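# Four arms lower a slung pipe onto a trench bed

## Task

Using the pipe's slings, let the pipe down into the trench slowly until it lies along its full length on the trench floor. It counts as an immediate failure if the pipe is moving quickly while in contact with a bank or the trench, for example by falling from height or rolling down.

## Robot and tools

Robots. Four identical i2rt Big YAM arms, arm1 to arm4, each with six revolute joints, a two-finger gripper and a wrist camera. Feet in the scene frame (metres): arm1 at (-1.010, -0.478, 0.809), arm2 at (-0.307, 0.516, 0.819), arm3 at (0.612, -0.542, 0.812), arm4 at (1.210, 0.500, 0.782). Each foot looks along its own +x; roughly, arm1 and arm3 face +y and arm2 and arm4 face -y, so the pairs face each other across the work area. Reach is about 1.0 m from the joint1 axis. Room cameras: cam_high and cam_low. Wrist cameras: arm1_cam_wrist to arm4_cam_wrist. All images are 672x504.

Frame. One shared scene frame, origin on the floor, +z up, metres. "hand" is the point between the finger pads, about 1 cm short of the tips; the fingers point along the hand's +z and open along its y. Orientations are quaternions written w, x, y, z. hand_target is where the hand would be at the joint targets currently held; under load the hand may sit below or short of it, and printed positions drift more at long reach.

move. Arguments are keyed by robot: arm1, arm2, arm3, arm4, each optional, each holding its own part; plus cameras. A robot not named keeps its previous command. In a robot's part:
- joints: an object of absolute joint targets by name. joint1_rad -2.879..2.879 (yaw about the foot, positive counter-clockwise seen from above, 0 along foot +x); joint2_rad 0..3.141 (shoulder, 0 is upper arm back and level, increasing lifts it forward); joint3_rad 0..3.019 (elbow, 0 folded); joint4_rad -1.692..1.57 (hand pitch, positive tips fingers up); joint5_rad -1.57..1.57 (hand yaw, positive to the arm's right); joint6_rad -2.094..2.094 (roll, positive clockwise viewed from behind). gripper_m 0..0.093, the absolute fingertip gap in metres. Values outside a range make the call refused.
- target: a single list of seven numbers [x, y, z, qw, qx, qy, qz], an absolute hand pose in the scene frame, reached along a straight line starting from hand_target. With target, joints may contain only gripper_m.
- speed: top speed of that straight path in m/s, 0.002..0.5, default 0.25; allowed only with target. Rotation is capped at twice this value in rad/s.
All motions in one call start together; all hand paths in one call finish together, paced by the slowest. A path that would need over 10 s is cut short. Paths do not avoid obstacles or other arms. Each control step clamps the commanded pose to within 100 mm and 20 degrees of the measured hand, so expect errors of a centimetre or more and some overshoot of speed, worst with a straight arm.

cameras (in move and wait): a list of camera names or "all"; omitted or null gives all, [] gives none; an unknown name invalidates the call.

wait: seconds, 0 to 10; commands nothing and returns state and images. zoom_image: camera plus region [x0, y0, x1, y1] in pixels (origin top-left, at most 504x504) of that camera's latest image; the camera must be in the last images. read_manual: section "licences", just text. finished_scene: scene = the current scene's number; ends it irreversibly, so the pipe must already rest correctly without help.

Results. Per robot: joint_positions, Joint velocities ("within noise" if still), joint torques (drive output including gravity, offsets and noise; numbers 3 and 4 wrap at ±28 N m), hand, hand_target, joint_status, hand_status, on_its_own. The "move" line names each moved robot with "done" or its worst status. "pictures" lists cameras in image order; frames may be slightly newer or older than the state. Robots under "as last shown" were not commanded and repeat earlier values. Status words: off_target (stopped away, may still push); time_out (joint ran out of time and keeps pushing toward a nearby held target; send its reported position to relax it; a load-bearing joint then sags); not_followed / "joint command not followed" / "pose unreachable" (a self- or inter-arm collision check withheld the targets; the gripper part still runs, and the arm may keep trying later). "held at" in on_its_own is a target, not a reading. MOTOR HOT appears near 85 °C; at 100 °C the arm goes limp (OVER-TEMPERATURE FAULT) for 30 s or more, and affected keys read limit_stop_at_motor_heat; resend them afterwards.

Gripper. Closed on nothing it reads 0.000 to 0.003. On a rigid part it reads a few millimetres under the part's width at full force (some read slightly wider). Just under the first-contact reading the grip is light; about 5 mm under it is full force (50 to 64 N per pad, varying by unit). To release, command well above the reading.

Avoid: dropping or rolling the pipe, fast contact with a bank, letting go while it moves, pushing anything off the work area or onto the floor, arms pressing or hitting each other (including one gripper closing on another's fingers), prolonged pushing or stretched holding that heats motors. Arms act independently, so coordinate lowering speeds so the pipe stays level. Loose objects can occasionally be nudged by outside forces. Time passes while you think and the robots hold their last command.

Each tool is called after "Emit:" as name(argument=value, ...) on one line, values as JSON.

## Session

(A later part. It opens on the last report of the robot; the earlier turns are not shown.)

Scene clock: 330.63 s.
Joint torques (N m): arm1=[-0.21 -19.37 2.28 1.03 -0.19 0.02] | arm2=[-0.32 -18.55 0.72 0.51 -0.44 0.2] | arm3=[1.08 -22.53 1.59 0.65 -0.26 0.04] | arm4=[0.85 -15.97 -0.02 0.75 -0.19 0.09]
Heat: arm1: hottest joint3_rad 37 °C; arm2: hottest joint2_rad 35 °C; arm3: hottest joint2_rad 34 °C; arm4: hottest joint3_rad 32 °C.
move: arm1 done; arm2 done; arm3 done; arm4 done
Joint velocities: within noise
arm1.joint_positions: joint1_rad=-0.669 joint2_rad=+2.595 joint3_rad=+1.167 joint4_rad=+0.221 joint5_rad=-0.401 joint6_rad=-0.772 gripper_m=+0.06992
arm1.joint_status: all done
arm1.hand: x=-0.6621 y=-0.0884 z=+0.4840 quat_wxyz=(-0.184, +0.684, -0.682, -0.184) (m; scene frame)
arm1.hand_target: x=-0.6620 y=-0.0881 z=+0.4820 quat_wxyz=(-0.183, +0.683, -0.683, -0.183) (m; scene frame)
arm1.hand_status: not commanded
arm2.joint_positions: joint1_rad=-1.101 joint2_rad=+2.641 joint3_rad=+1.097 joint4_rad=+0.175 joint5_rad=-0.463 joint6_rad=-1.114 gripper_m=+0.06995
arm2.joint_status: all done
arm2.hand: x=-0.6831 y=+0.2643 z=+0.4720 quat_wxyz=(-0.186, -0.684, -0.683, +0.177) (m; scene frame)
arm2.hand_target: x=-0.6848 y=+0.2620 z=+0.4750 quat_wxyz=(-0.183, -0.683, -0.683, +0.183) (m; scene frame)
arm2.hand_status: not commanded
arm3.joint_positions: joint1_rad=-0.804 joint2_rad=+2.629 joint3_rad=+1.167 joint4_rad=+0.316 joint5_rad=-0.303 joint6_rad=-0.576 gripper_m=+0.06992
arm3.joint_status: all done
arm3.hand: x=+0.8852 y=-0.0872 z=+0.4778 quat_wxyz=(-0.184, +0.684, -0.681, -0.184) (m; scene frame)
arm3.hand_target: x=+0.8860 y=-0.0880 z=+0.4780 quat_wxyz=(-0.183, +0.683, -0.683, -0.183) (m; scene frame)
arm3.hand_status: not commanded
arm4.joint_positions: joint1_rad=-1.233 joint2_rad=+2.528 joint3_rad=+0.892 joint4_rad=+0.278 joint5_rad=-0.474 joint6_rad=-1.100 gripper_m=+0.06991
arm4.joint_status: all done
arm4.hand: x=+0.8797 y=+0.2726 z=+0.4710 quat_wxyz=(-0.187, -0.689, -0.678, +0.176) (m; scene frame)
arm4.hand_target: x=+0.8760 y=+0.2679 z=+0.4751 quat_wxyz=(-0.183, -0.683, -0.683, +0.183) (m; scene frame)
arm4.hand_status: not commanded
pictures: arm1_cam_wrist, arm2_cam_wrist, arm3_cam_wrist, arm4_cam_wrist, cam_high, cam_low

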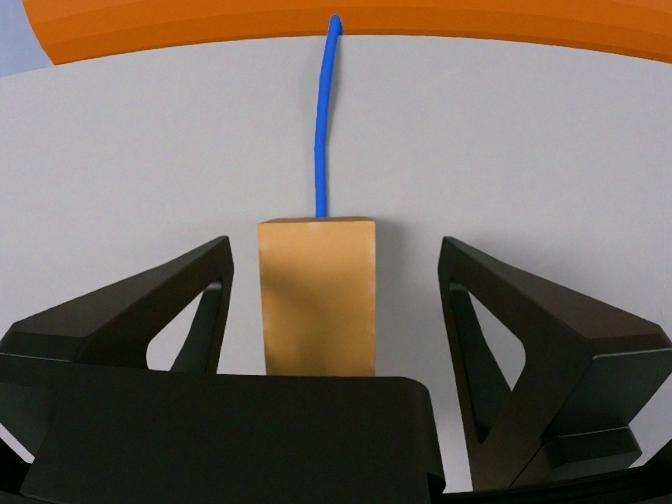

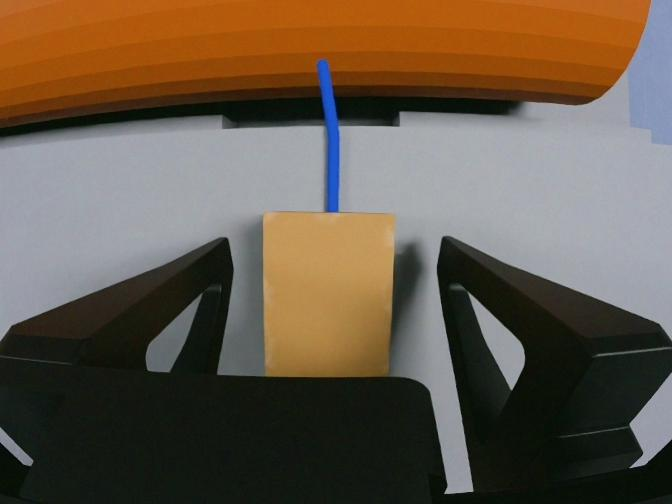

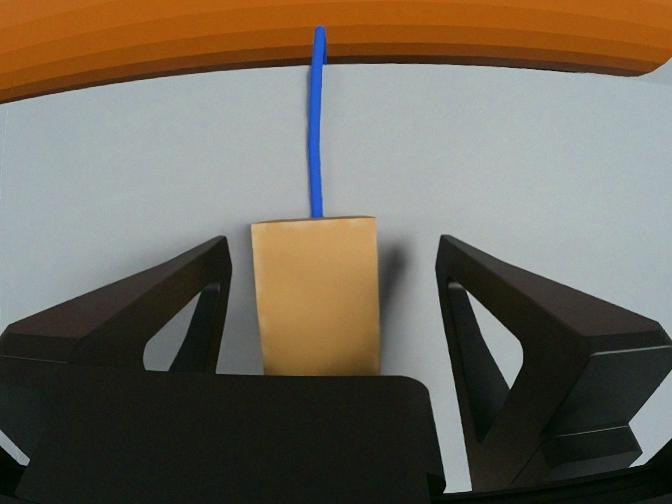

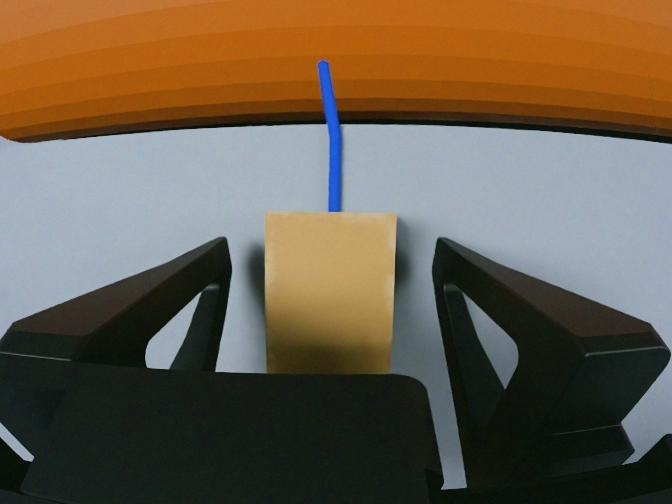

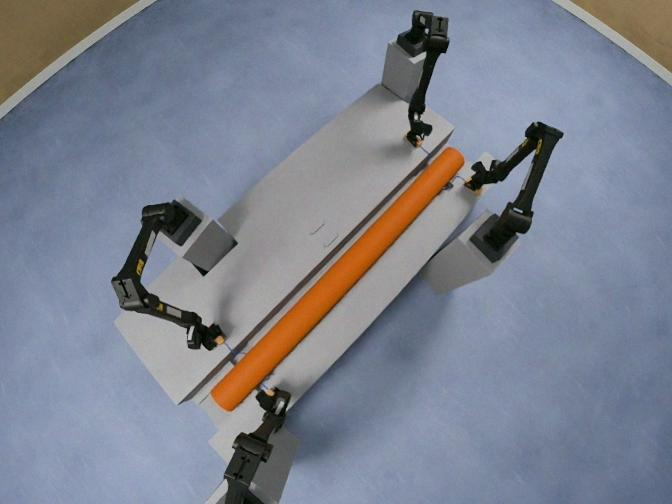

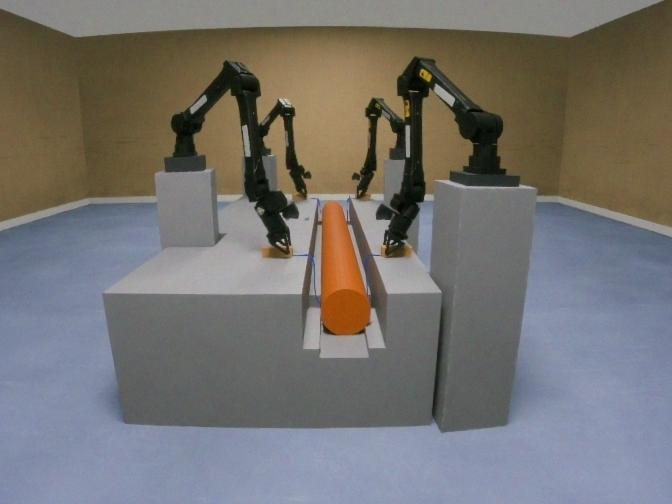

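Emit:
move(arm1={"joints": {"gripper_m": 0.015}}, arm2={"joints": {"gripper_m": 0.015}}, arm3={"joints": {"gripper_m": 0.015}}, arm4={"joints": {"gripper_m": 0.015}}, cameras=[])

Emit:
move(arm1={"target": [-0.659, -0.045, 0.60, -0.183, 0.683, -0.683, -0.183], "speed": 0.2}, arm2={"target": [-0.692, 0.255, 0.60, -0.183, -0.683, -0.683, 0.183], "speed": 0.2}, arm3={"target": [0.888, -0.045, 0.60, -0.183, 0.683, -0.683, -0.183], "speed": 0.2}, arm4={"target": [0.870, 0.255, 0.60, -0.183, -0.683, -0.683, 0.183], "speed": 0.2}, cameras=["cam_low"])

Emit:
move(arm1={"target": [-0.659, -0.035, 0.89, -0.183, 0.683, -0.683, -0.183], "speed": 0.15}, arm2={"target": [-0.692, 0.262, 0.88, -0.183, -0.683, -0.683, 0.183], "speed": 0.15}, arm3={"target": [0.888, -0.035, 0.89, -0.183, 0.683, -0.683, -0.183], "speed": 0.15}, arm4={"target": [0.870, 0.262, 0.88, -0.183, -0.683, -0.683, 0.183], "speed": 0.15}, cameras=["cam_low", "cam_high"])

Scene clock: 364.43 s.
Joint torques (N m): arm1=[-0.21 -19.25 2.21 1.14 -0.22 0.02] | arm2=[-0.26 -18.43 0.72 0.47 -0.44 0.2] | arm3=[1.2 -22.71 1.58 0.69 -0.29 0.04] | arm4=[0.85 -15.91 -0.05 0.79 -0.19 0.09]
Heat: arm1: hottest joint2_rad 35 °C; arm2: hottest joint2_rad 35 °C; arm3: hottest joint2_rad 34 °C; arm4: hottest joint2_rad 32 °C.
move: arm1 off_target; arm2 off_target; arm3 off_target; arm4 off_target
Joint velocities: within noise
arm1.joint_positions: joint1_rad=-0.669 joint2_rad=+2.595 joint3_rad=+1.167 joint4_rad=+0.221 joint5_rad=-0.400 joint6_rad=-0.772 gripper_m=+0.03355
arm1.joint_status: gripper_m off_target (ended at +0.03358, target +0.01500)
arm1.hand: x=-0.6620 y=-0.0885 z=+0.4839 quat_wxyz=(-0.184, +0.684, -0.682, -0.183) (m; scene frame)
arm1.hand_target: x=-0.6620 y=-0.0881 z=+0.4820 quat_wxyz=(-0.183, +0.683, -0.683, -0.183) (m; scene frame)
arm1.hand_status: not commanded
arm2.joint_positions: joint1_rad=-1.101 joint2_rad=+2.640 joint3_rad=+1.096 joint4_rad=+0.176 joint5_rad=-0.463 joint6_rad=-1.113 gripper_m=+0.03466
arm2.joint_status: gripper_m off_target (ended at +0.03469, target +0.01500)
arm2.hand: x=-0.6832 y=+0.2643 z=+0.4722 quat_wxyz=(-0.186, -0.684, -0.683, +0.177) (m; scene frame)
arm2.hand_target: x=-0.6850 y=+0.2620 z=+0.4750 quat_wxyz=(-0.183, -0.683, -0.683, +0.183) (m; scene frame)
arm2.hand_status: not commanded
arm3.joint_positions: joint1_rad=-0.804 joint2_rad=+2.629 joint3_rad=+1.167 joint4_rad=+0.316 joint5_rad=-0.302 joint6_rad=-0.576 gripper_m=+0.03475
arm3.joint_status: gripper_m off_target (ended at +0.03478, target +0.01500)
arm3.hand: x=+0.8853 y=-0.0872 z=+0.4778 quat_wxyz=(-0.184, +0.684, -0.681, -0.184) (m; scene frame)
arm3.hand_target: x=+0.8859 y=-0.0880 z=+0.4780 quat_wxyz=(-0.183, +0.683, -0.683, -0.183) (m; scene frame)
arm3.hand_status: not commanded
arm4.joint_positions: joint1_rad=-1.233 joint2_rad=+2.528 joint3_rad=+0.892 joint4_rad=+0.278 joint5_rad=-0.474 joint6_rad=-1.100 gripper_m=+0.03491
arm4.joint_status: gripper_m off_target (ended at +0.03493, target +0.01500)
arm4.hand: x=+0.8795 y=+0.2726 z=+0.4712 quat_wxyz=(-0.187, -0.689, -0.678, +0.176) (m; scene frame)
arm4.hand_target: x=+0.8761 y=+0.2679 z=+0.4750 quat_wxyz=(-0.183, -0.683, -0.683, +0.183) (m; scene frame)
arm4.hand_status: not commanded
pictures: none
No camera images: "cameras" was empty.

Scene clock: 365.67 s.
Joint torques (N m): arm1=[-1.96 -26.34 2.74 0.58 -0.89 0.06] | arm2=[-0.73 -24.18 2.26 -0.43 -1.46 0.16] | arm3=[0.44 -30.39 2.93 0.58 -0.77 0.06] | arm4=[0.21 -21.89 1.2 0.21 -1.35 0.25]
Heat: arm1: hottest joint2_rad 35 °C; arm2: hottest joint2_rad 35 °C; arm3: hottest joint2_rad 34 °C; arm4: hottest joint5_rad 32 °C.
move: arm1 off_target; arm2 off_target; arm3 off_target; arm4 off_target
Joint velocities: within noise
arm1.joint_positions: joint1_rad=-0.595 joint2_rad=+2.402 joint3_rad=+1.115 joint4_rad=+0.035 joint5_rad=-0.363 joint6_rad=-0.716 gripper_m=+0.03355
arm1.joint_status: not commanded
arm1.hand: x=-0.6817 y=-0.0605 z=+0.5553 quat_wxyz=(-0.150, +0.690, -0.686, -0.177) (m; scene frame)
arm1.hand_target: x=-0.6594 y=-0.0454 z=+0.5977 quat_wxyz=(-0.183, +0.683, -0.683, -0.183) (m; scene frame)
arm1.hand_status: off_target (0.053 m and 3.9 deg from the pose sent, 0.124 m and 0.2 deg at the start)
arm2.joint_positions: joint1_rad=-1.082 joint2_rad=+2.376 joint3_rad=+0.936 joint4_rad=+0.015 joint5_rad=-0.435 joint6_rad=-1.098 gripper_m=+0.03461
arm2.joint_status: not commanded
arm2.hand: x=-0.6646 y=+0.2700 z=+0.5622 quat_wxyz=(-0.185, -0.692, -0.683, +0.145) (m; scene frame)
arm2.hand_target: x=-0.6910 y=+0.2554 z=+0.5982 quat_wxyz=(-0.183, -0.683, -0.683, +0.183) (m; scene frame)
arm2.hand_status: off_target (0.049 m and 4.5 deg from the pose sent, 0.128 m and 0.7 deg at the start)
arm3.joint_positions: joint1_rad=-0.747 joint2_rad=+2.423 joint3_rad=+1.107 joint4_rad=+0.094 joint5_rad=-0.270 joint6_rad=-0.533 gripper_m=+0.03475
arm3.joint_status: not commanded
arm3.hand: x=+0.8658 y=-0.0725 z=+0.5510 quat_wxyz=(-0.142, +0.689, -0.690, -0.170) (m; scene frame)
arm3.hand_target: x=+0.8873 y=-0.0459 z=+0.5979 quat_wxyz=(-0.183, +0.683, -0.683, -0.183) (m; scene frame)
arm3.hand_status: off_target (0.060 m and 5.1 deg from the pose sent, 0.129 m and 0.3 deg at the start)
arm4.joint_positions: joint1_rad=-1.197 joint2_rad=+2.231 joint3_rad=+0.763 joint4_rad=+0.058 joint5_rad=-0.437 joint6_rad=-1.087 gripper_m=+0.03491
arm4.joint_status: not commanded
arm4.hand: x=+0.8946 y=+0.2706 z=+0.5624 quat_wxyz=(-0.182, -0.691, -0.685, +0.142) (m; scene frame)
arm4.hand_target: x=+0.8711 y=+0.2556 z=+0.5975 quat_wxyz=(-0.183, -0.683, -0.683, +0.183) (m; scene frame)
arm4.hand_status: off_target (0.048 m and 4.8 deg from the pose sent, 0.130 m and 1.3 deg at the start)
pictures: cam_low

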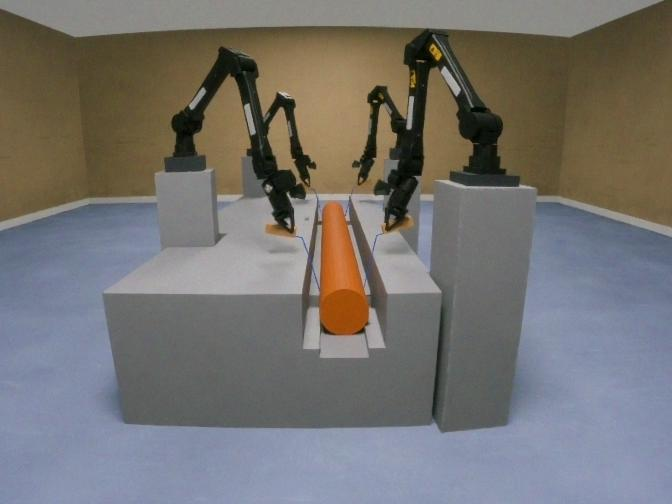

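Scene clock: 368.40 s.
Joint torques (N m): arm1=[-1.44 -25.99 12.25 0.16 -1.13 0.01] | arm2=[-1.08 -19.37 14.89 -1.14 -1.45 0.1] | arm3=[1.08 -30.62 10.33 0.16 -0.99 0.04] | arm4=[-0.73 -16.97 13.14 -0.77 -1.31 0.08]
Heat: arm1: hottest joint2_rad 35 °C; arm2: hottest joint2_rad 35 °C; arm3: hottest joint2_rad 34 °C; arm4: hottest joint5_rad 32 °C.
move: arm1 off_target; arm2 off_target; arm3 off_target; arm4 off_target
Joint velocities: within noise
arm1.joint_positions: joint1_rad=-0.594 joint2_rad=+1.826 joint3_rad=+1.046 joint4_rad=-0.573 joint5_rad=-0.356 joint6_rad=-0.708 gripper_m=+0.03356
arm1.joint_status: not commanded
arm1.hand: x=-0.6999 y=-0.0749 z=+0.7910 quat_wxyz=(-0.101, +0.685, -0.700, -0.173) (m; scene frame)
arm1.hand_target: x=-0.6685 y=-0.0444 z=+0.8763 quat_wxyz=(-0.183, +0.684, -0.683, -0.182) (m; scene frame)
arm1.hand_status: off_target (0.114 m and 9.7 deg from the pose sent, 0.336 m and 3.9 deg at the start; pose on its path clipped on 39 of 82 steps)
arm2.joint_positions: joint1_rad=-1.082 joint2_rad=+1.661 joint3_rad=+0.862 joint4_rad=-0.681 joint5_rad=-0.436 joint6_rad=-1.098 gripper_m=+0.03460
arm2.joint_status: not commanded
arm2.hand: x=-0.6508 y=+0.2803 z=+0.8230 quat_wxyz=(-0.195, -0.697, -0.680, +0.119) (m; scene frame)
arm2.hand_target: x=-0.6883 y=+0.2638 z=+0.8799 quat_wxyz=(-0.182, -0.683, -0.683, +0.183) (m; scene frame)
arm2.hand_status: off_target (0.073 m and 7.6 deg from the pose sent, 0.319 m and 4.5 deg at the start)
arm3.joint_positions: joint1_rad=-0.746 joint2_rad=+1.859 joint3_rad=+1.030 joint4_rad=-0.477 joint5_rad=-0.261 joint6_rad=-0.520 gripper_m=+0.03475
arm3.joint_status: not commanded
arm3.hand: x=+0.8581 y=-0.0871 z=+0.7781 quat_wxyz=(-0.102, +0.686, -0.703, -0.158) (m; scene frame)
arm3.hand_target: x=+0.8787 y=-0.0506 z=+0.8641 quat_wxyz=(-0.183, +0.683, -0.683, -0.183) (m; scene frame)
arm3.hand_status: off_target (0.127 m and 10.0 deg from the pose sent, 0.342 m and 5.1 deg at the start; pose on its path clipped on 56 of 82 steps)
arm4.joint_positions: joint1_rad=-1.196 joint2_rad=+1.477 joint3_rad=+0.760 joint4_rad=-0.762 joint5_rad=-0.439 joint6_rad=-1.087 gripper_m=+0.03491
arm4.joint_status: not commanded
arm4.hand: x=+0.9123 y=+0.2793 z=+0.8155 quat_wxyz=(-0.195, -0.697, -0.681, +0.111) (m; scene frame)
arm4.hand_target: x=+0.8742 y=+0.2639 z=+0.8784 quat_wxyz=(-0.182, -0.682, -0.684, +0.183) (m; scene frame)
arm4.hand_status: off_target (0.079 m and 8.5 deg from the pose sent, 0.319 m and 4.8 deg at the start)
pictures: cam_high, cam_low

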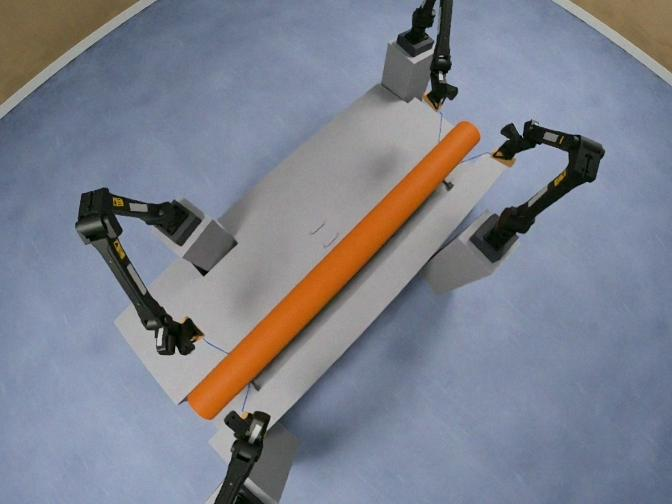

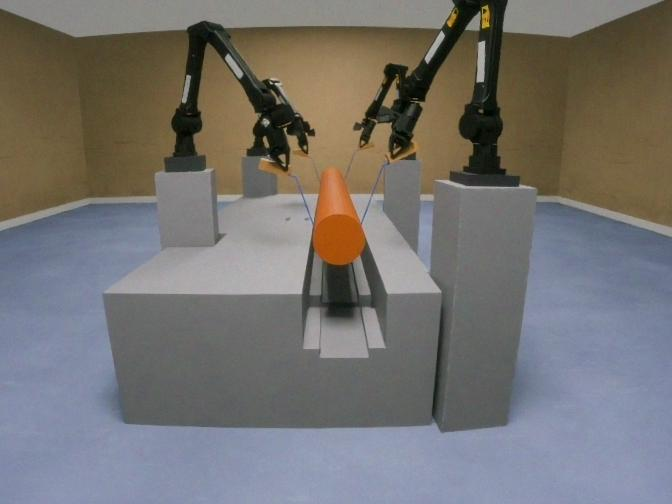

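Emit:
move(arm1={"target": [-0.659, -0.033, 0.66, -0.183, 0.683, -0.683, -0.183], "speed": 0.15}, arm2={"target": [-0.692, 0.267, 0.66, -0.183, -0.683, -0.683, 0.183], "speed": 0.15}, arm3={"target": [0.888, -0.033, 0.66, -0.183, 0.683, -0.683, -0.183], "speed": 0.15}, arm4={"target": [0.870, 0.267, 0.66, -0.183, -0.683, -0.683, 0.183], "speed": 0.15}, cameras=["cam_low"])

Emit:
move(arm1={"target": [-0.659, -0.045, 0.53, -0.183, 0.683, -0.683, -0.183], "speed": 0.08}, arm2={"target": [-0.692, 0.263, 0.53, -0.183, -0.683, -0.683, 0.183], "speed": 0.08}, arm3={"target": [0.888, -0.045, 0.53, -0.183, 0.683, -0.683, -0.183], "speed": 0.08}, arm4={"target": [0.870, 0.263, 0.53, -0.183, -0.683, -0.683, 0.183], "speed": 0.08}, cameras=["cam_low"])

Emit:
move(arm1={"target": [-0.659, -0.09, 0.457, -0.183, 0.683, -0.683, -0.183], "speed": 0.1}, arm2={"target": [-0.692, 0.263, 0.45, -0.183, -0.683, -0.683, 0.183], "speed": 0.1}, arm3={"target": [0.888, -0.09, 0.457, -0.183, 0.683, -0.683, -0.183], "speed": 0.1}, arm4={"target": [0.870, 0.263, 0.447, -0.183, -0.683, -0.683, 0.183], "speed": 0.1}, cameras=["cam_low"])

Emit:
move(arm1={"target": [-0.661, -0.088, 0.482, -0.183, 0.683, -0.683, -0.183], "joints": {"gripper_m": 0.07}}, arm2={"target": [-0.686, 0.262, 0.475, -0.183, -0.683, -0.683, 0.183], "joints": {"gripper_m": 0.07}}, arm3={"target": [0.886, -0.088, 0.478, -0.183, 0.683, -0.683, -0.183], "joints": {"gripper_m": 0.07}}, arm4={"target": [0.876, 0.266, 0.475, -0.183, -0.683, -0.683, 0.183], "joints": {"gripper_m": 0.07}})

Emit:
zoom_image(camera="cam_low", region=[230, 190, 430, 390])

Scene clock: 378.37 s.
Joint torques (N m): arm1=[-1.03 -23.88 6.49 1.55 -1.05 0.03] | arm2=[-2.61 -21.3 4.93 0.08 -1.55 0.01] | arm3=[1.08 -28.69 5.56 1.46 -1.01 0.05] | arm4=[-1.38 -19.84 3.33 0.59 -1.44 -0.06]
Heat: arm1: hottest joint2_rad 36 °C; arm2: hottest joint2_rad 36 °C; arm3: hottest joint2_rad 37 °C; arm4: hottest joint3_rad 34 °C.
move: arm1 off_target; arm2 off_target; arm3 off_target; arm4 off_target
Joint velocities: within noise
arm1.joint_positions: joint1_rad=-0.590 joint2_rad=+2.234 joint3_rad=+1.055 joint4_rad=-0.118 joint5_rad=-0.354 joint6_rad=-0.701 gripper_m=+0.03356
arm1.joint_status: not commanded
arm1.hand: x=-0.6906 y=-0.0664 z=+0.6169 quat_wxyz=(-0.127, +0.686, -0.696, -0.173) (m; scene frame)
arm1.hand_target: x=-0.6604 y=-0.0349 z=+0.6609 quat_wxyz=(-0.183, +0.683, -0.683, -0.183) (m; scene frame)
arm1.hand_status: off_target (0.063 m and 6.7 deg from the pose sent, 0.143 m and 9.7 deg at the start)
arm2.joint_positions: joint1_rad=-1.082 joint2_rad=+2.180 joint3_rad=+0.857 joint4_rad=-0.129 joint5_rad=-0.437 joint6_rad=-1.109 gripper_m=+0.03459
arm2.joint_status: not commanded
arm2.hand: x=-0.6553 y=+0.2750 z=+0.6278 quat_wxyz=(-0.190, -0.691, -0.685, +0.134) (m; scene frame)
arm2.hand_target: x=-0.6909 y=+0.2678 z=+0.6594 quat_wxyz=(-0.182, -0.683, -0.684, +0.183) (m; scene frame)
arm2.hand_status: off_target (0.049 m and 5.8 deg from the pose sent, 0.169 m and 7.6 deg at the start)
arm3.joint_positions: joint1_rad=-0.742 joint2_rad=+2.272 joint3_rad=+1.064 joint4_rad=-0.053 joint5_rad=-0.259 joint6_rad=-0.519 gripper_m=+0.03475
arm3.joint_status: not commanded
arm3.hand: x=+0.8632 y=-0.0749 z=+0.6073 quat_wxyz=(-0.123, +0.687, -0.698, -0.162) (m; scene frame)
arm3.hand_target: x=+0.8867 y=-0.0352 z=+0.6601 quat_wxyz=(-0.183, +0.683, -0.683, -0.183) (m; scene frame)
arm3.hand_status: off_target (0.072 m and 7.5 deg from the pose sent, 0.133 m and 10.0 deg at the start)
arm4.joint_positions: joint1_rad=-1.203 joint2_rad=+2.022 joint3_rad=+0.704 joint4_rad=-0.120 joint5_rad=-0.439 joint6_rad=-1.090 gripper_m=+0.03491
arm4.joint_status: not commanded
arm4.hand: x=+0.9019 y=+0.2764 z=+0.6252 quat_wxyz=(-0.187, -0.695, -0.682, +0.130) (m; scene frame)
arm4.hand_target: x=+0.8710 y=+0.2676 z=+0.6583 quat_wxyz=(-0.182, -0.683, -0.684, +0.183) (m; scene frame)
arm4.hand_status: off_target (0.048 m and 6.2 deg from the pose sent, 0.162 m and 8.6 deg at the start)
pictures: cam_low

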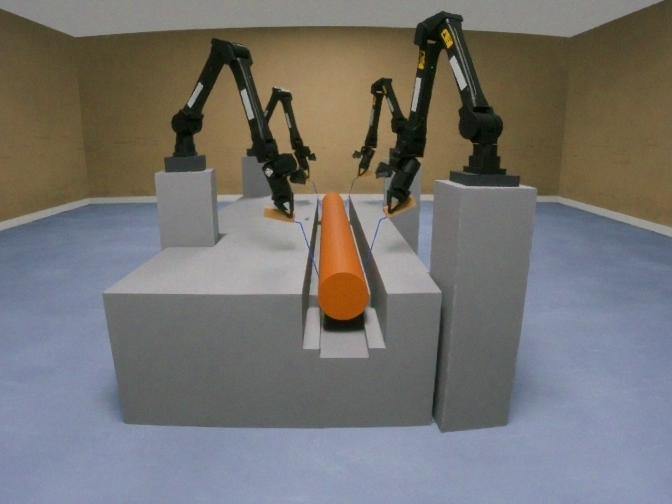

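Scene clock: 380.63 s.
Joint torques (N m): arm1=[-0.91 -18.2 4.6 1.66 -0.45 -0.07] | arm2=[-1.61 -17.73 2.85 0.53 -0.61 0.08] | arm3=[0.38 -22.89 4.01 1.39 -0.52 -0.06] | arm4=[-0.26 -15.21 1.63 1.14 -0.41 0.07]
Heat: arm1: hottest joint2_rad 36 °C; arm2: hottest joint2_rad 36 °C; arm3: hottest joint2_rad 37 °C; arm4: hottest joint3_rad 34 °C.
move: arm1 off_target; arm2 off_target; arm3 off_target; arm4 off_target
Joint velocities: within noise
arm1.joint_positions: joint1_rad=-0.600 joint2_rad=+2.471 joint3_rad=+1.167 joint4_rad=+0.102 joint5_rad=-0.374 joint6_rad=-0.701 gripper_m=+0.03356
arm1.joint_status: not commanded
arm1.hand: x=-0.6675 y=-0.0481 z=+0.5357 quat_wxyz=(-0.174, +0.683, -0.685, -0.183) (m; scene frame)
arm1.hand_target: x=-0.6593 y=-0.0453 z=+0.5302 quat_wxyz=(-0.183, +0.683, -0.683, -0.183) (m; scene frame)
arm1.hand_status: off_target (0.011 m and 1.1 deg from the pose sent, 0.095 m and 6.7 deg at the start)
arm2.joint_positions: joint1_rad=-1.090 joint2_rad=+2.485 joint3_rad=+1.003 joint4_rad=+0.092 joint5_rad=-0.460 joint6_rad=-1.110 gripper_m=+0.03459
arm2.joint_status: not commanded
arm2.hand: x=-0.6769 y=+0.2636 z=+0.5272 quat_wxyz=(-0.189, -0.684, -0.685, +0.166) (m; scene frame)
arm2.hand_target: x=-0.6919 y=+0.2631 z=+0.5302 quat_wxyz=(-0.183, -0.683, -0.683, +0.183) (m; scene frame)
arm2.hand_status: off_target (0.015 m and 2.1 deg from the pose sent, 0.105 m and 5.8 deg at the start)
arm3.joint_positions: joint1_rad=-0.747 joint2_rad=+2.505 joint3_rad=+1.172 joint4_rad=+0.170 joint5_rad=-0.276 joint6_rad=-0.520 gripper_m=+0.03475
arm3.joint_status: not commanded
arm3.hand: x=+0.8772 y=-0.0536 z=+0.5272 quat_wxyz=(-0.168, +0.684, -0.687, -0.180) (m; scene frame)
arm3.hand_target: x=+0.8880 y=-0.0453 z=+0.5303 quat_wxyz=(-0.183, +0.683, -0.683, -0.183) (m; scene frame)
arm3.hand_status: off_target (0.014 m and 1.8 deg from the pose sent, 0.087 m and 7.5 deg at the start)
arm4.joint_positions: joint1_rad=-1.211 joint2_rad=+2.359 joint3_rad=+0.816 joint4_rad=+0.168 joint5_rad=-0.466 joint6_rad=-1.091 gripper_m=+0.03491
arm4.joint_status: not commanded
arm4.hand: x=+0.8846 y=+0.2667 z=+0.5255 quat_wxyz=(-0.189, -0.687, -0.682, +0.164) (m; scene frame)
arm4.hand_target: x=+0.8702 y=+0.2632 z=+0.5301 quat_wxyz=(-0.183, -0.683, -0.683, +0.183) (m; scene frame)
arm4.hand_status: off_target (0.016 m and 2.3 deg from the pose sent, 0.101 m and 6.2 deg at the start)
pictures: cam_low

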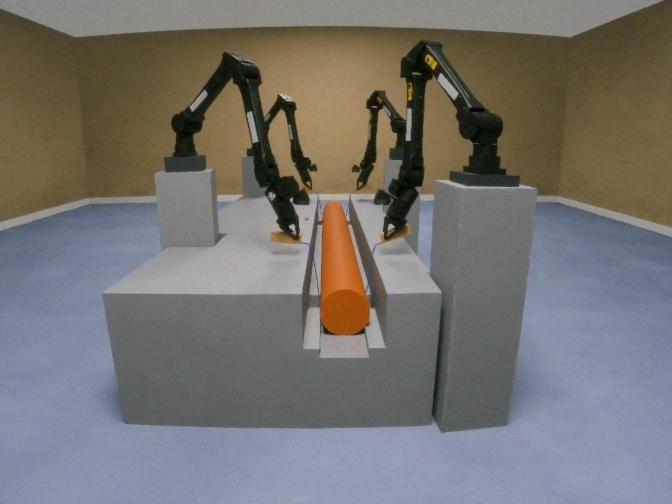

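Scene clock: 382.03 s.
Joint torques (N m): arm1=[-1.44 -15.68 4.08 1.81 0.56 -0.05] | arm2=[-0.56 -12.45 5.89 1.16 0.89 0.14] | arm3=[0.44 -18.14 3.34 1.46 0.29 -0.03] | arm4=[1.73 -9.99 4.16 1.47 0.74 0.11]
Heat: arm1: hottest joint2_rad 36 °C; arm2: hottest joint2_rad 36 °C; arm3: hottest joint2_rad 37 °C; arm4: hottest joint3_rad 33 °C.
move: arm1 off_target; arm2 off_target; arm3 off_target; arm4 off_target
Joint velocities: within noise
arm1.joint_positions: joint1_rad=-0.662 joint2_rad=+2.602 joint3_rad=+1.182 joint4_rad=+0.219 joint5_rad=-0.421 joint6_rad=-0.770 gripper_m=+0.03356
arm1.joint_status: not commanded
arm1.hand: x=-0.6634 y=-0.0807 z=+0.4837 quat_wxyz=(-0.185, +0.686, -0.677, -0.194) (m; scene frame)
arm1.hand_target: x=-0.6603 y=-0.0911 z=+0.4585 quat_wxyz=(-0.183, +0.683, -0.683, -0.183) (m; scene frame)
arm1.hand_status: off_target (0.029 m and 1.5 deg from the pose sent, 0.090 m and 1.1 deg at the start)
arm2.joint_positions: joint1_rad=-1.107 joint2_rad=+2.636 joint3_rad=+1.094 joint4_rad=+0.158 joint5_rad=-0.497 joint6_rad=-1.120 gripper_m=+0.03459
arm2.joint_status: not commanded
arm2.hand: x=-0.6795 y=+0.2635 z=+0.4758 quat_wxyz=(-0.202, -0.681, -0.681, +0.177) (m; scene frame)
arm2.hand_target: x=-0.6908 y=+0.2637 z=+0.4522 quat_wxyz=(-0.183, -0.683, -0.683, +0.183) (m; scene frame)
arm2.hand_status: off_target (0.029 m and 2.4 deg from the pose sent, 0.079 m and 2.1 deg at the start)
arm3.joint_positions: joint1_rad=-0.802 joint2_rad=+2.630 joint3_rad=+1.177 joint4_rad=+0.316 joint5_rad=-0.318 joint6_rad=-0.577 gripper_m=+0.03475
arm3.joint_status: not commanded
arm3.hand: x=+0.8851 y=-0.0815 z=+0.4790 quat_wxyz=(-0.186, +0.685, -0.677, -0.192) (m; scene frame)
arm3.hand_target: x=+0.8874 y=-0.0907 z=+0.4582 quat_wxyz=(-0.183, +0.683, -0.683, -0.183) (m; scene frame)
arm3.hand_status: off_target (0.024 m and 1.3 deg from the pose sent, 0.080 m and 1.8 deg at the start)
arm4.joint_positions: joint1_rad=-1.240 joint2_rad=+2.536 joint3_rad=+0.898 joint4_rad=+0.276 joint5_rad=-0.498 joint6_rad=-1.096 gripper_m=+0.03491
arm4.joint_status: not commanded
arm4.hand: x=+0.8804 y=+0.2721 z=+0.4700 quat_wxyz=(-0.198, -0.690, -0.673, +0.178) (m; scene frame)
arm4.hand_target: x=+0.8711 y=+0.2638 z=+0.4489 quat_wxyz=(-0.183, -0.683, -0.683, +0.183) (m; scene frame)
arm4.hand_status: off_target (0.027 m and 2.3 deg from the pose sent, 0.080 m and 2.3 deg at the start)
pictures: cam_low

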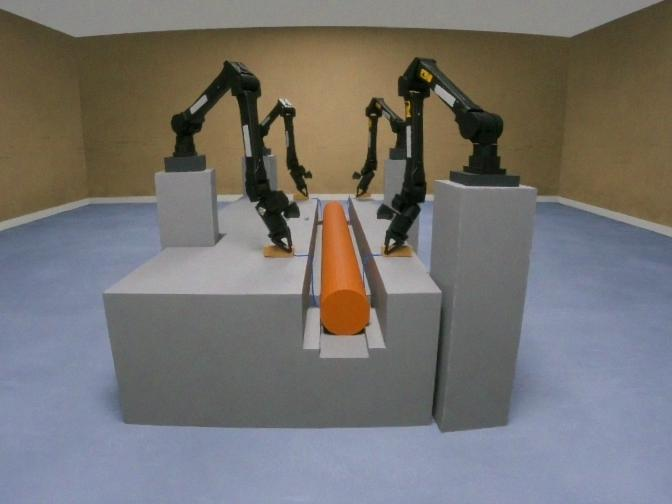

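Scene clock: 383.00 s.
Joint torques (N m): arm1=[-0.38 -20.07 1.68 1.07 -0.24 -0.01] | arm2=[0.15 -19.31 0.68 0.42 -0.43 0.23] | arm3=[0.91 -24.12 1.36 0.53 -0.26 0.05] | arm4=[0.67 -17.26 -0.47 0.77 -0.19 0.13]
Heat: arm1: hottest joint2_rad 36 °C; arm2: hottest joint2_rad 36 °C; arm3: hottest joint2_rad 37 °C; arm4: hottest joint3_rad 33 °C.
move: arm1 done; arm2 done; arm3 off_target; arm4 off_target
Joint velocities: within noise
arm1.joint_positions: joint1_rad=-0.665 joint2_rad=+2.613 joint3_rad=+1.178 joint4_rad=+0.223 joint5_rad=-0.401 joint6_rad=-0.770 gripper_m=+0.06993
arm1.joint_status: all done
arm1.hand: x=-0.6649 y=-0.0881 z=+0.4766 quat_wxyz=(-0.180, +0.685, -0.682, -0.185) (m; scene frame)
arm1.hand_target: x=-0.6610 y=-0.0881 z=+0.4819 quat_wxyz=(-0.183, +0.683, -0.683, -0.183) (m; scene frame)
arm1.hand_status: done (0.007 m and 0.4 deg from the pose sent, 0.008 m and 1.5 deg at the start)
arm2.joint_positions: joint1_rad=-1.107 joint2_rad=+2.649 joint3_rad=+1.098 joint4_rad=+0.174 joint5_rad=-0.463 joint6_rad=-1.115 gripper_m=+0.06995
arm2.joint_status: all done
arm2.hand: x=-0.6815 y=+0.2677 z=+0.4684 quat_wxyz=(-0.187, -0.686, -0.682, +0.174) (m; scene frame)
arm2.hand_target: x=-0.6860 y=+0.2620 z=+0.4750 quat_wxyz=(-0.183, -0.683, -0.683, +0.183) (m; scene frame)
arm2.hand_status: done (0.010 m and 1.1 deg from the pose sent, 0.007 m and 2.4 deg at the start)
arm3.joint_positions: joint1_rad=-0.802 joint2_rad=+2.648 joint3_rad=+1.169 joint4_rad=+0.318 joint5_rad=-0.303 joint6_rad=-0.577 gripper_m=+0.06993
arm3.joint_status: all done
arm3.hand: x=+0.8796 y=-0.0929 z=+0.4686 quat_wxyz=(-0.176, +0.686, -0.682, -0.183) (m; scene frame)
arm3.hand_target: x=+0.8860 y=-0.0880 z=+0.4778 quat_wxyz=(-0.183, +0.683, -0.683, -0.183) (m; scene frame)
arm3.hand_status: off_target (0.012 m and 0.9 deg from the pose sent, 0.007 m and 1.3 deg at the start)
arm4.joint_positions: joint1_rad=-1.225 joint2_rad=+2.543 joint3_rad=+0.901 joint4_rad=+0.280 joint5_rad=-0.473 joint6_rad=-1.098 gripper_m=+0.06991
arm4.joint_status: all done
arm4.hand: x=+0.8826 y=+0.2706 z=+0.4657 quat_wxyz=(-0.188, -0.688, -0.679, +0.173) (m; scene frame)
arm4.hand_target: x=+0.8762 y=+0.2660 z=+0.4748 quat_wxyz=(-0.183, -0.683, -0.683, +0.183) (m; scene frame)
arm4.hand_status: off_target (0.012 m and 1.5 deg from the pose sent, 0.009 m and 2.3 deg at the start)
pictures: arm1_cam_wrist, arm2_cam_wrist, arm3_cam_wrist, arm4_cam_wrist, cam_high, cam_low

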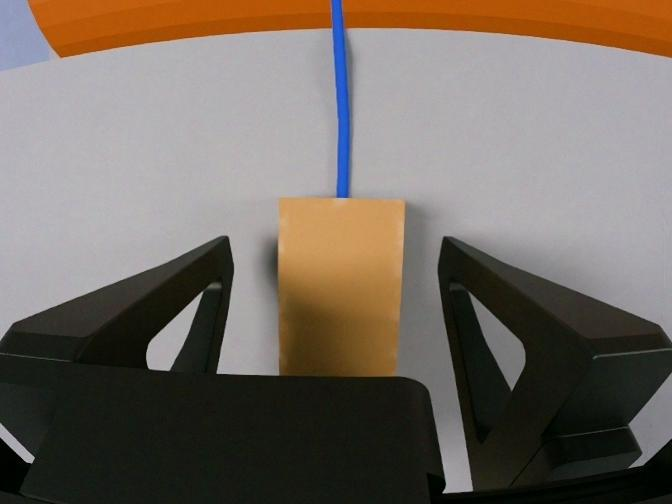

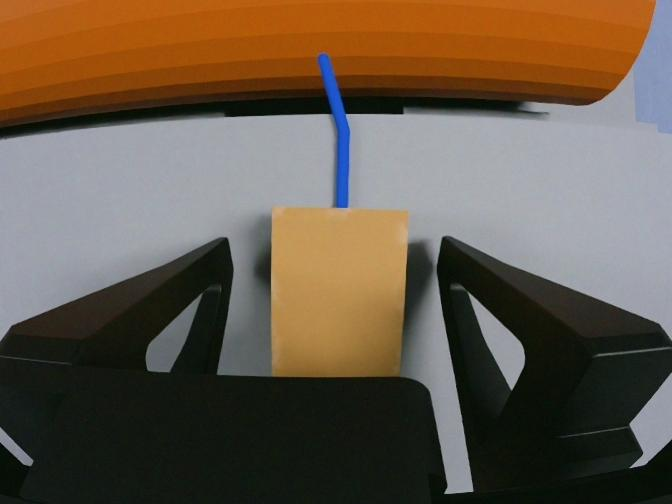

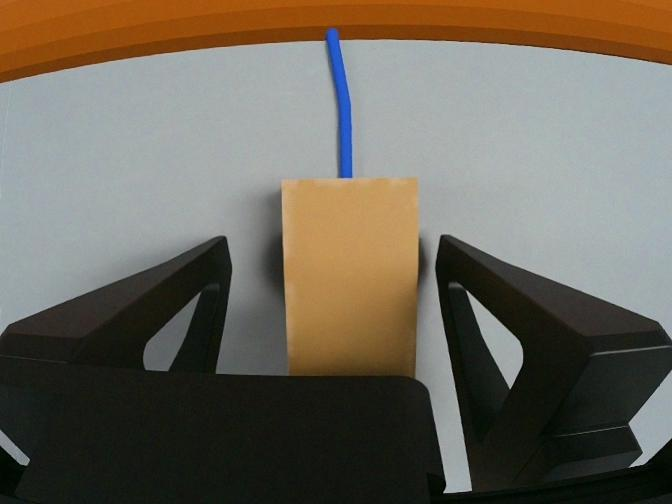

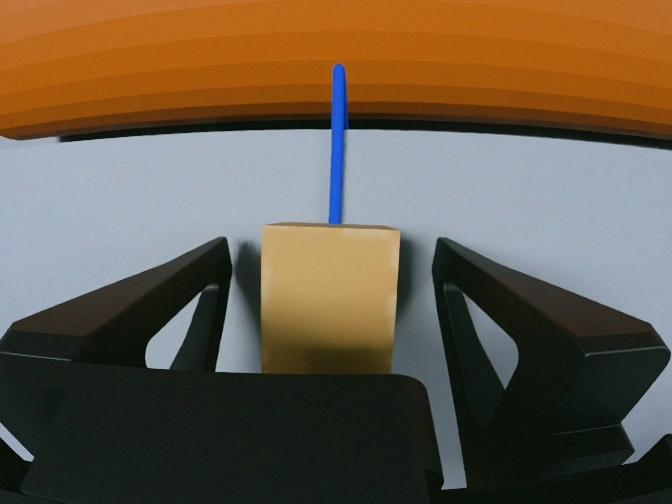

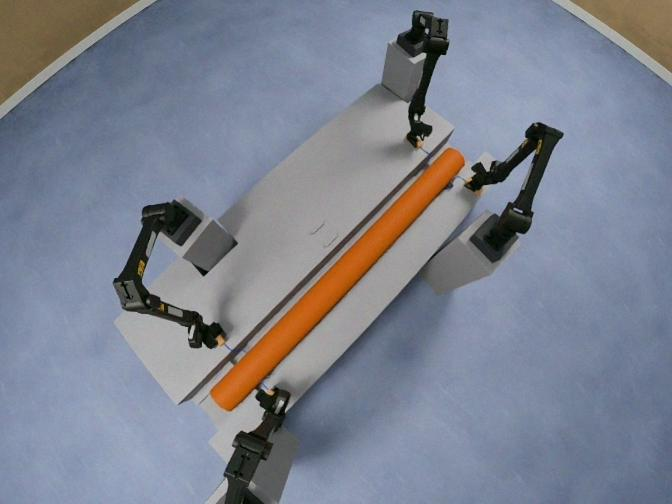

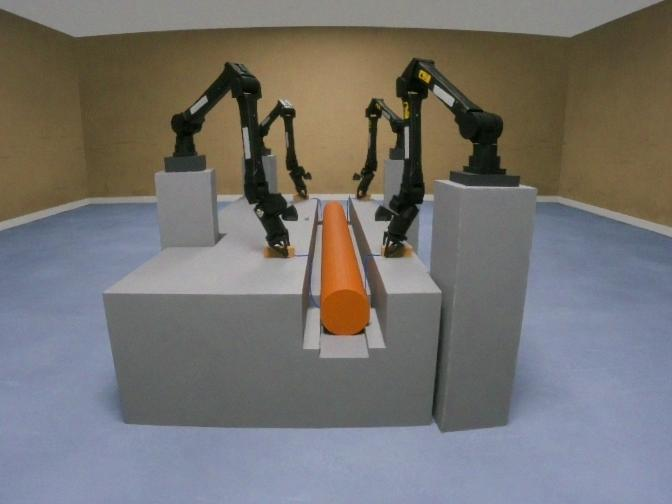

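Scaled by 2.520.

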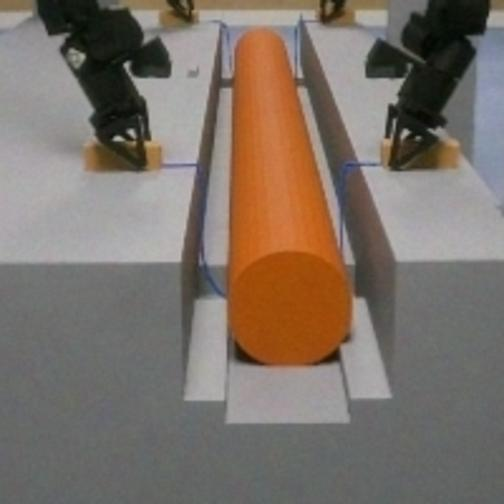

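Emit:
finished_scene(scene=1)

The scene is finished: the task was done.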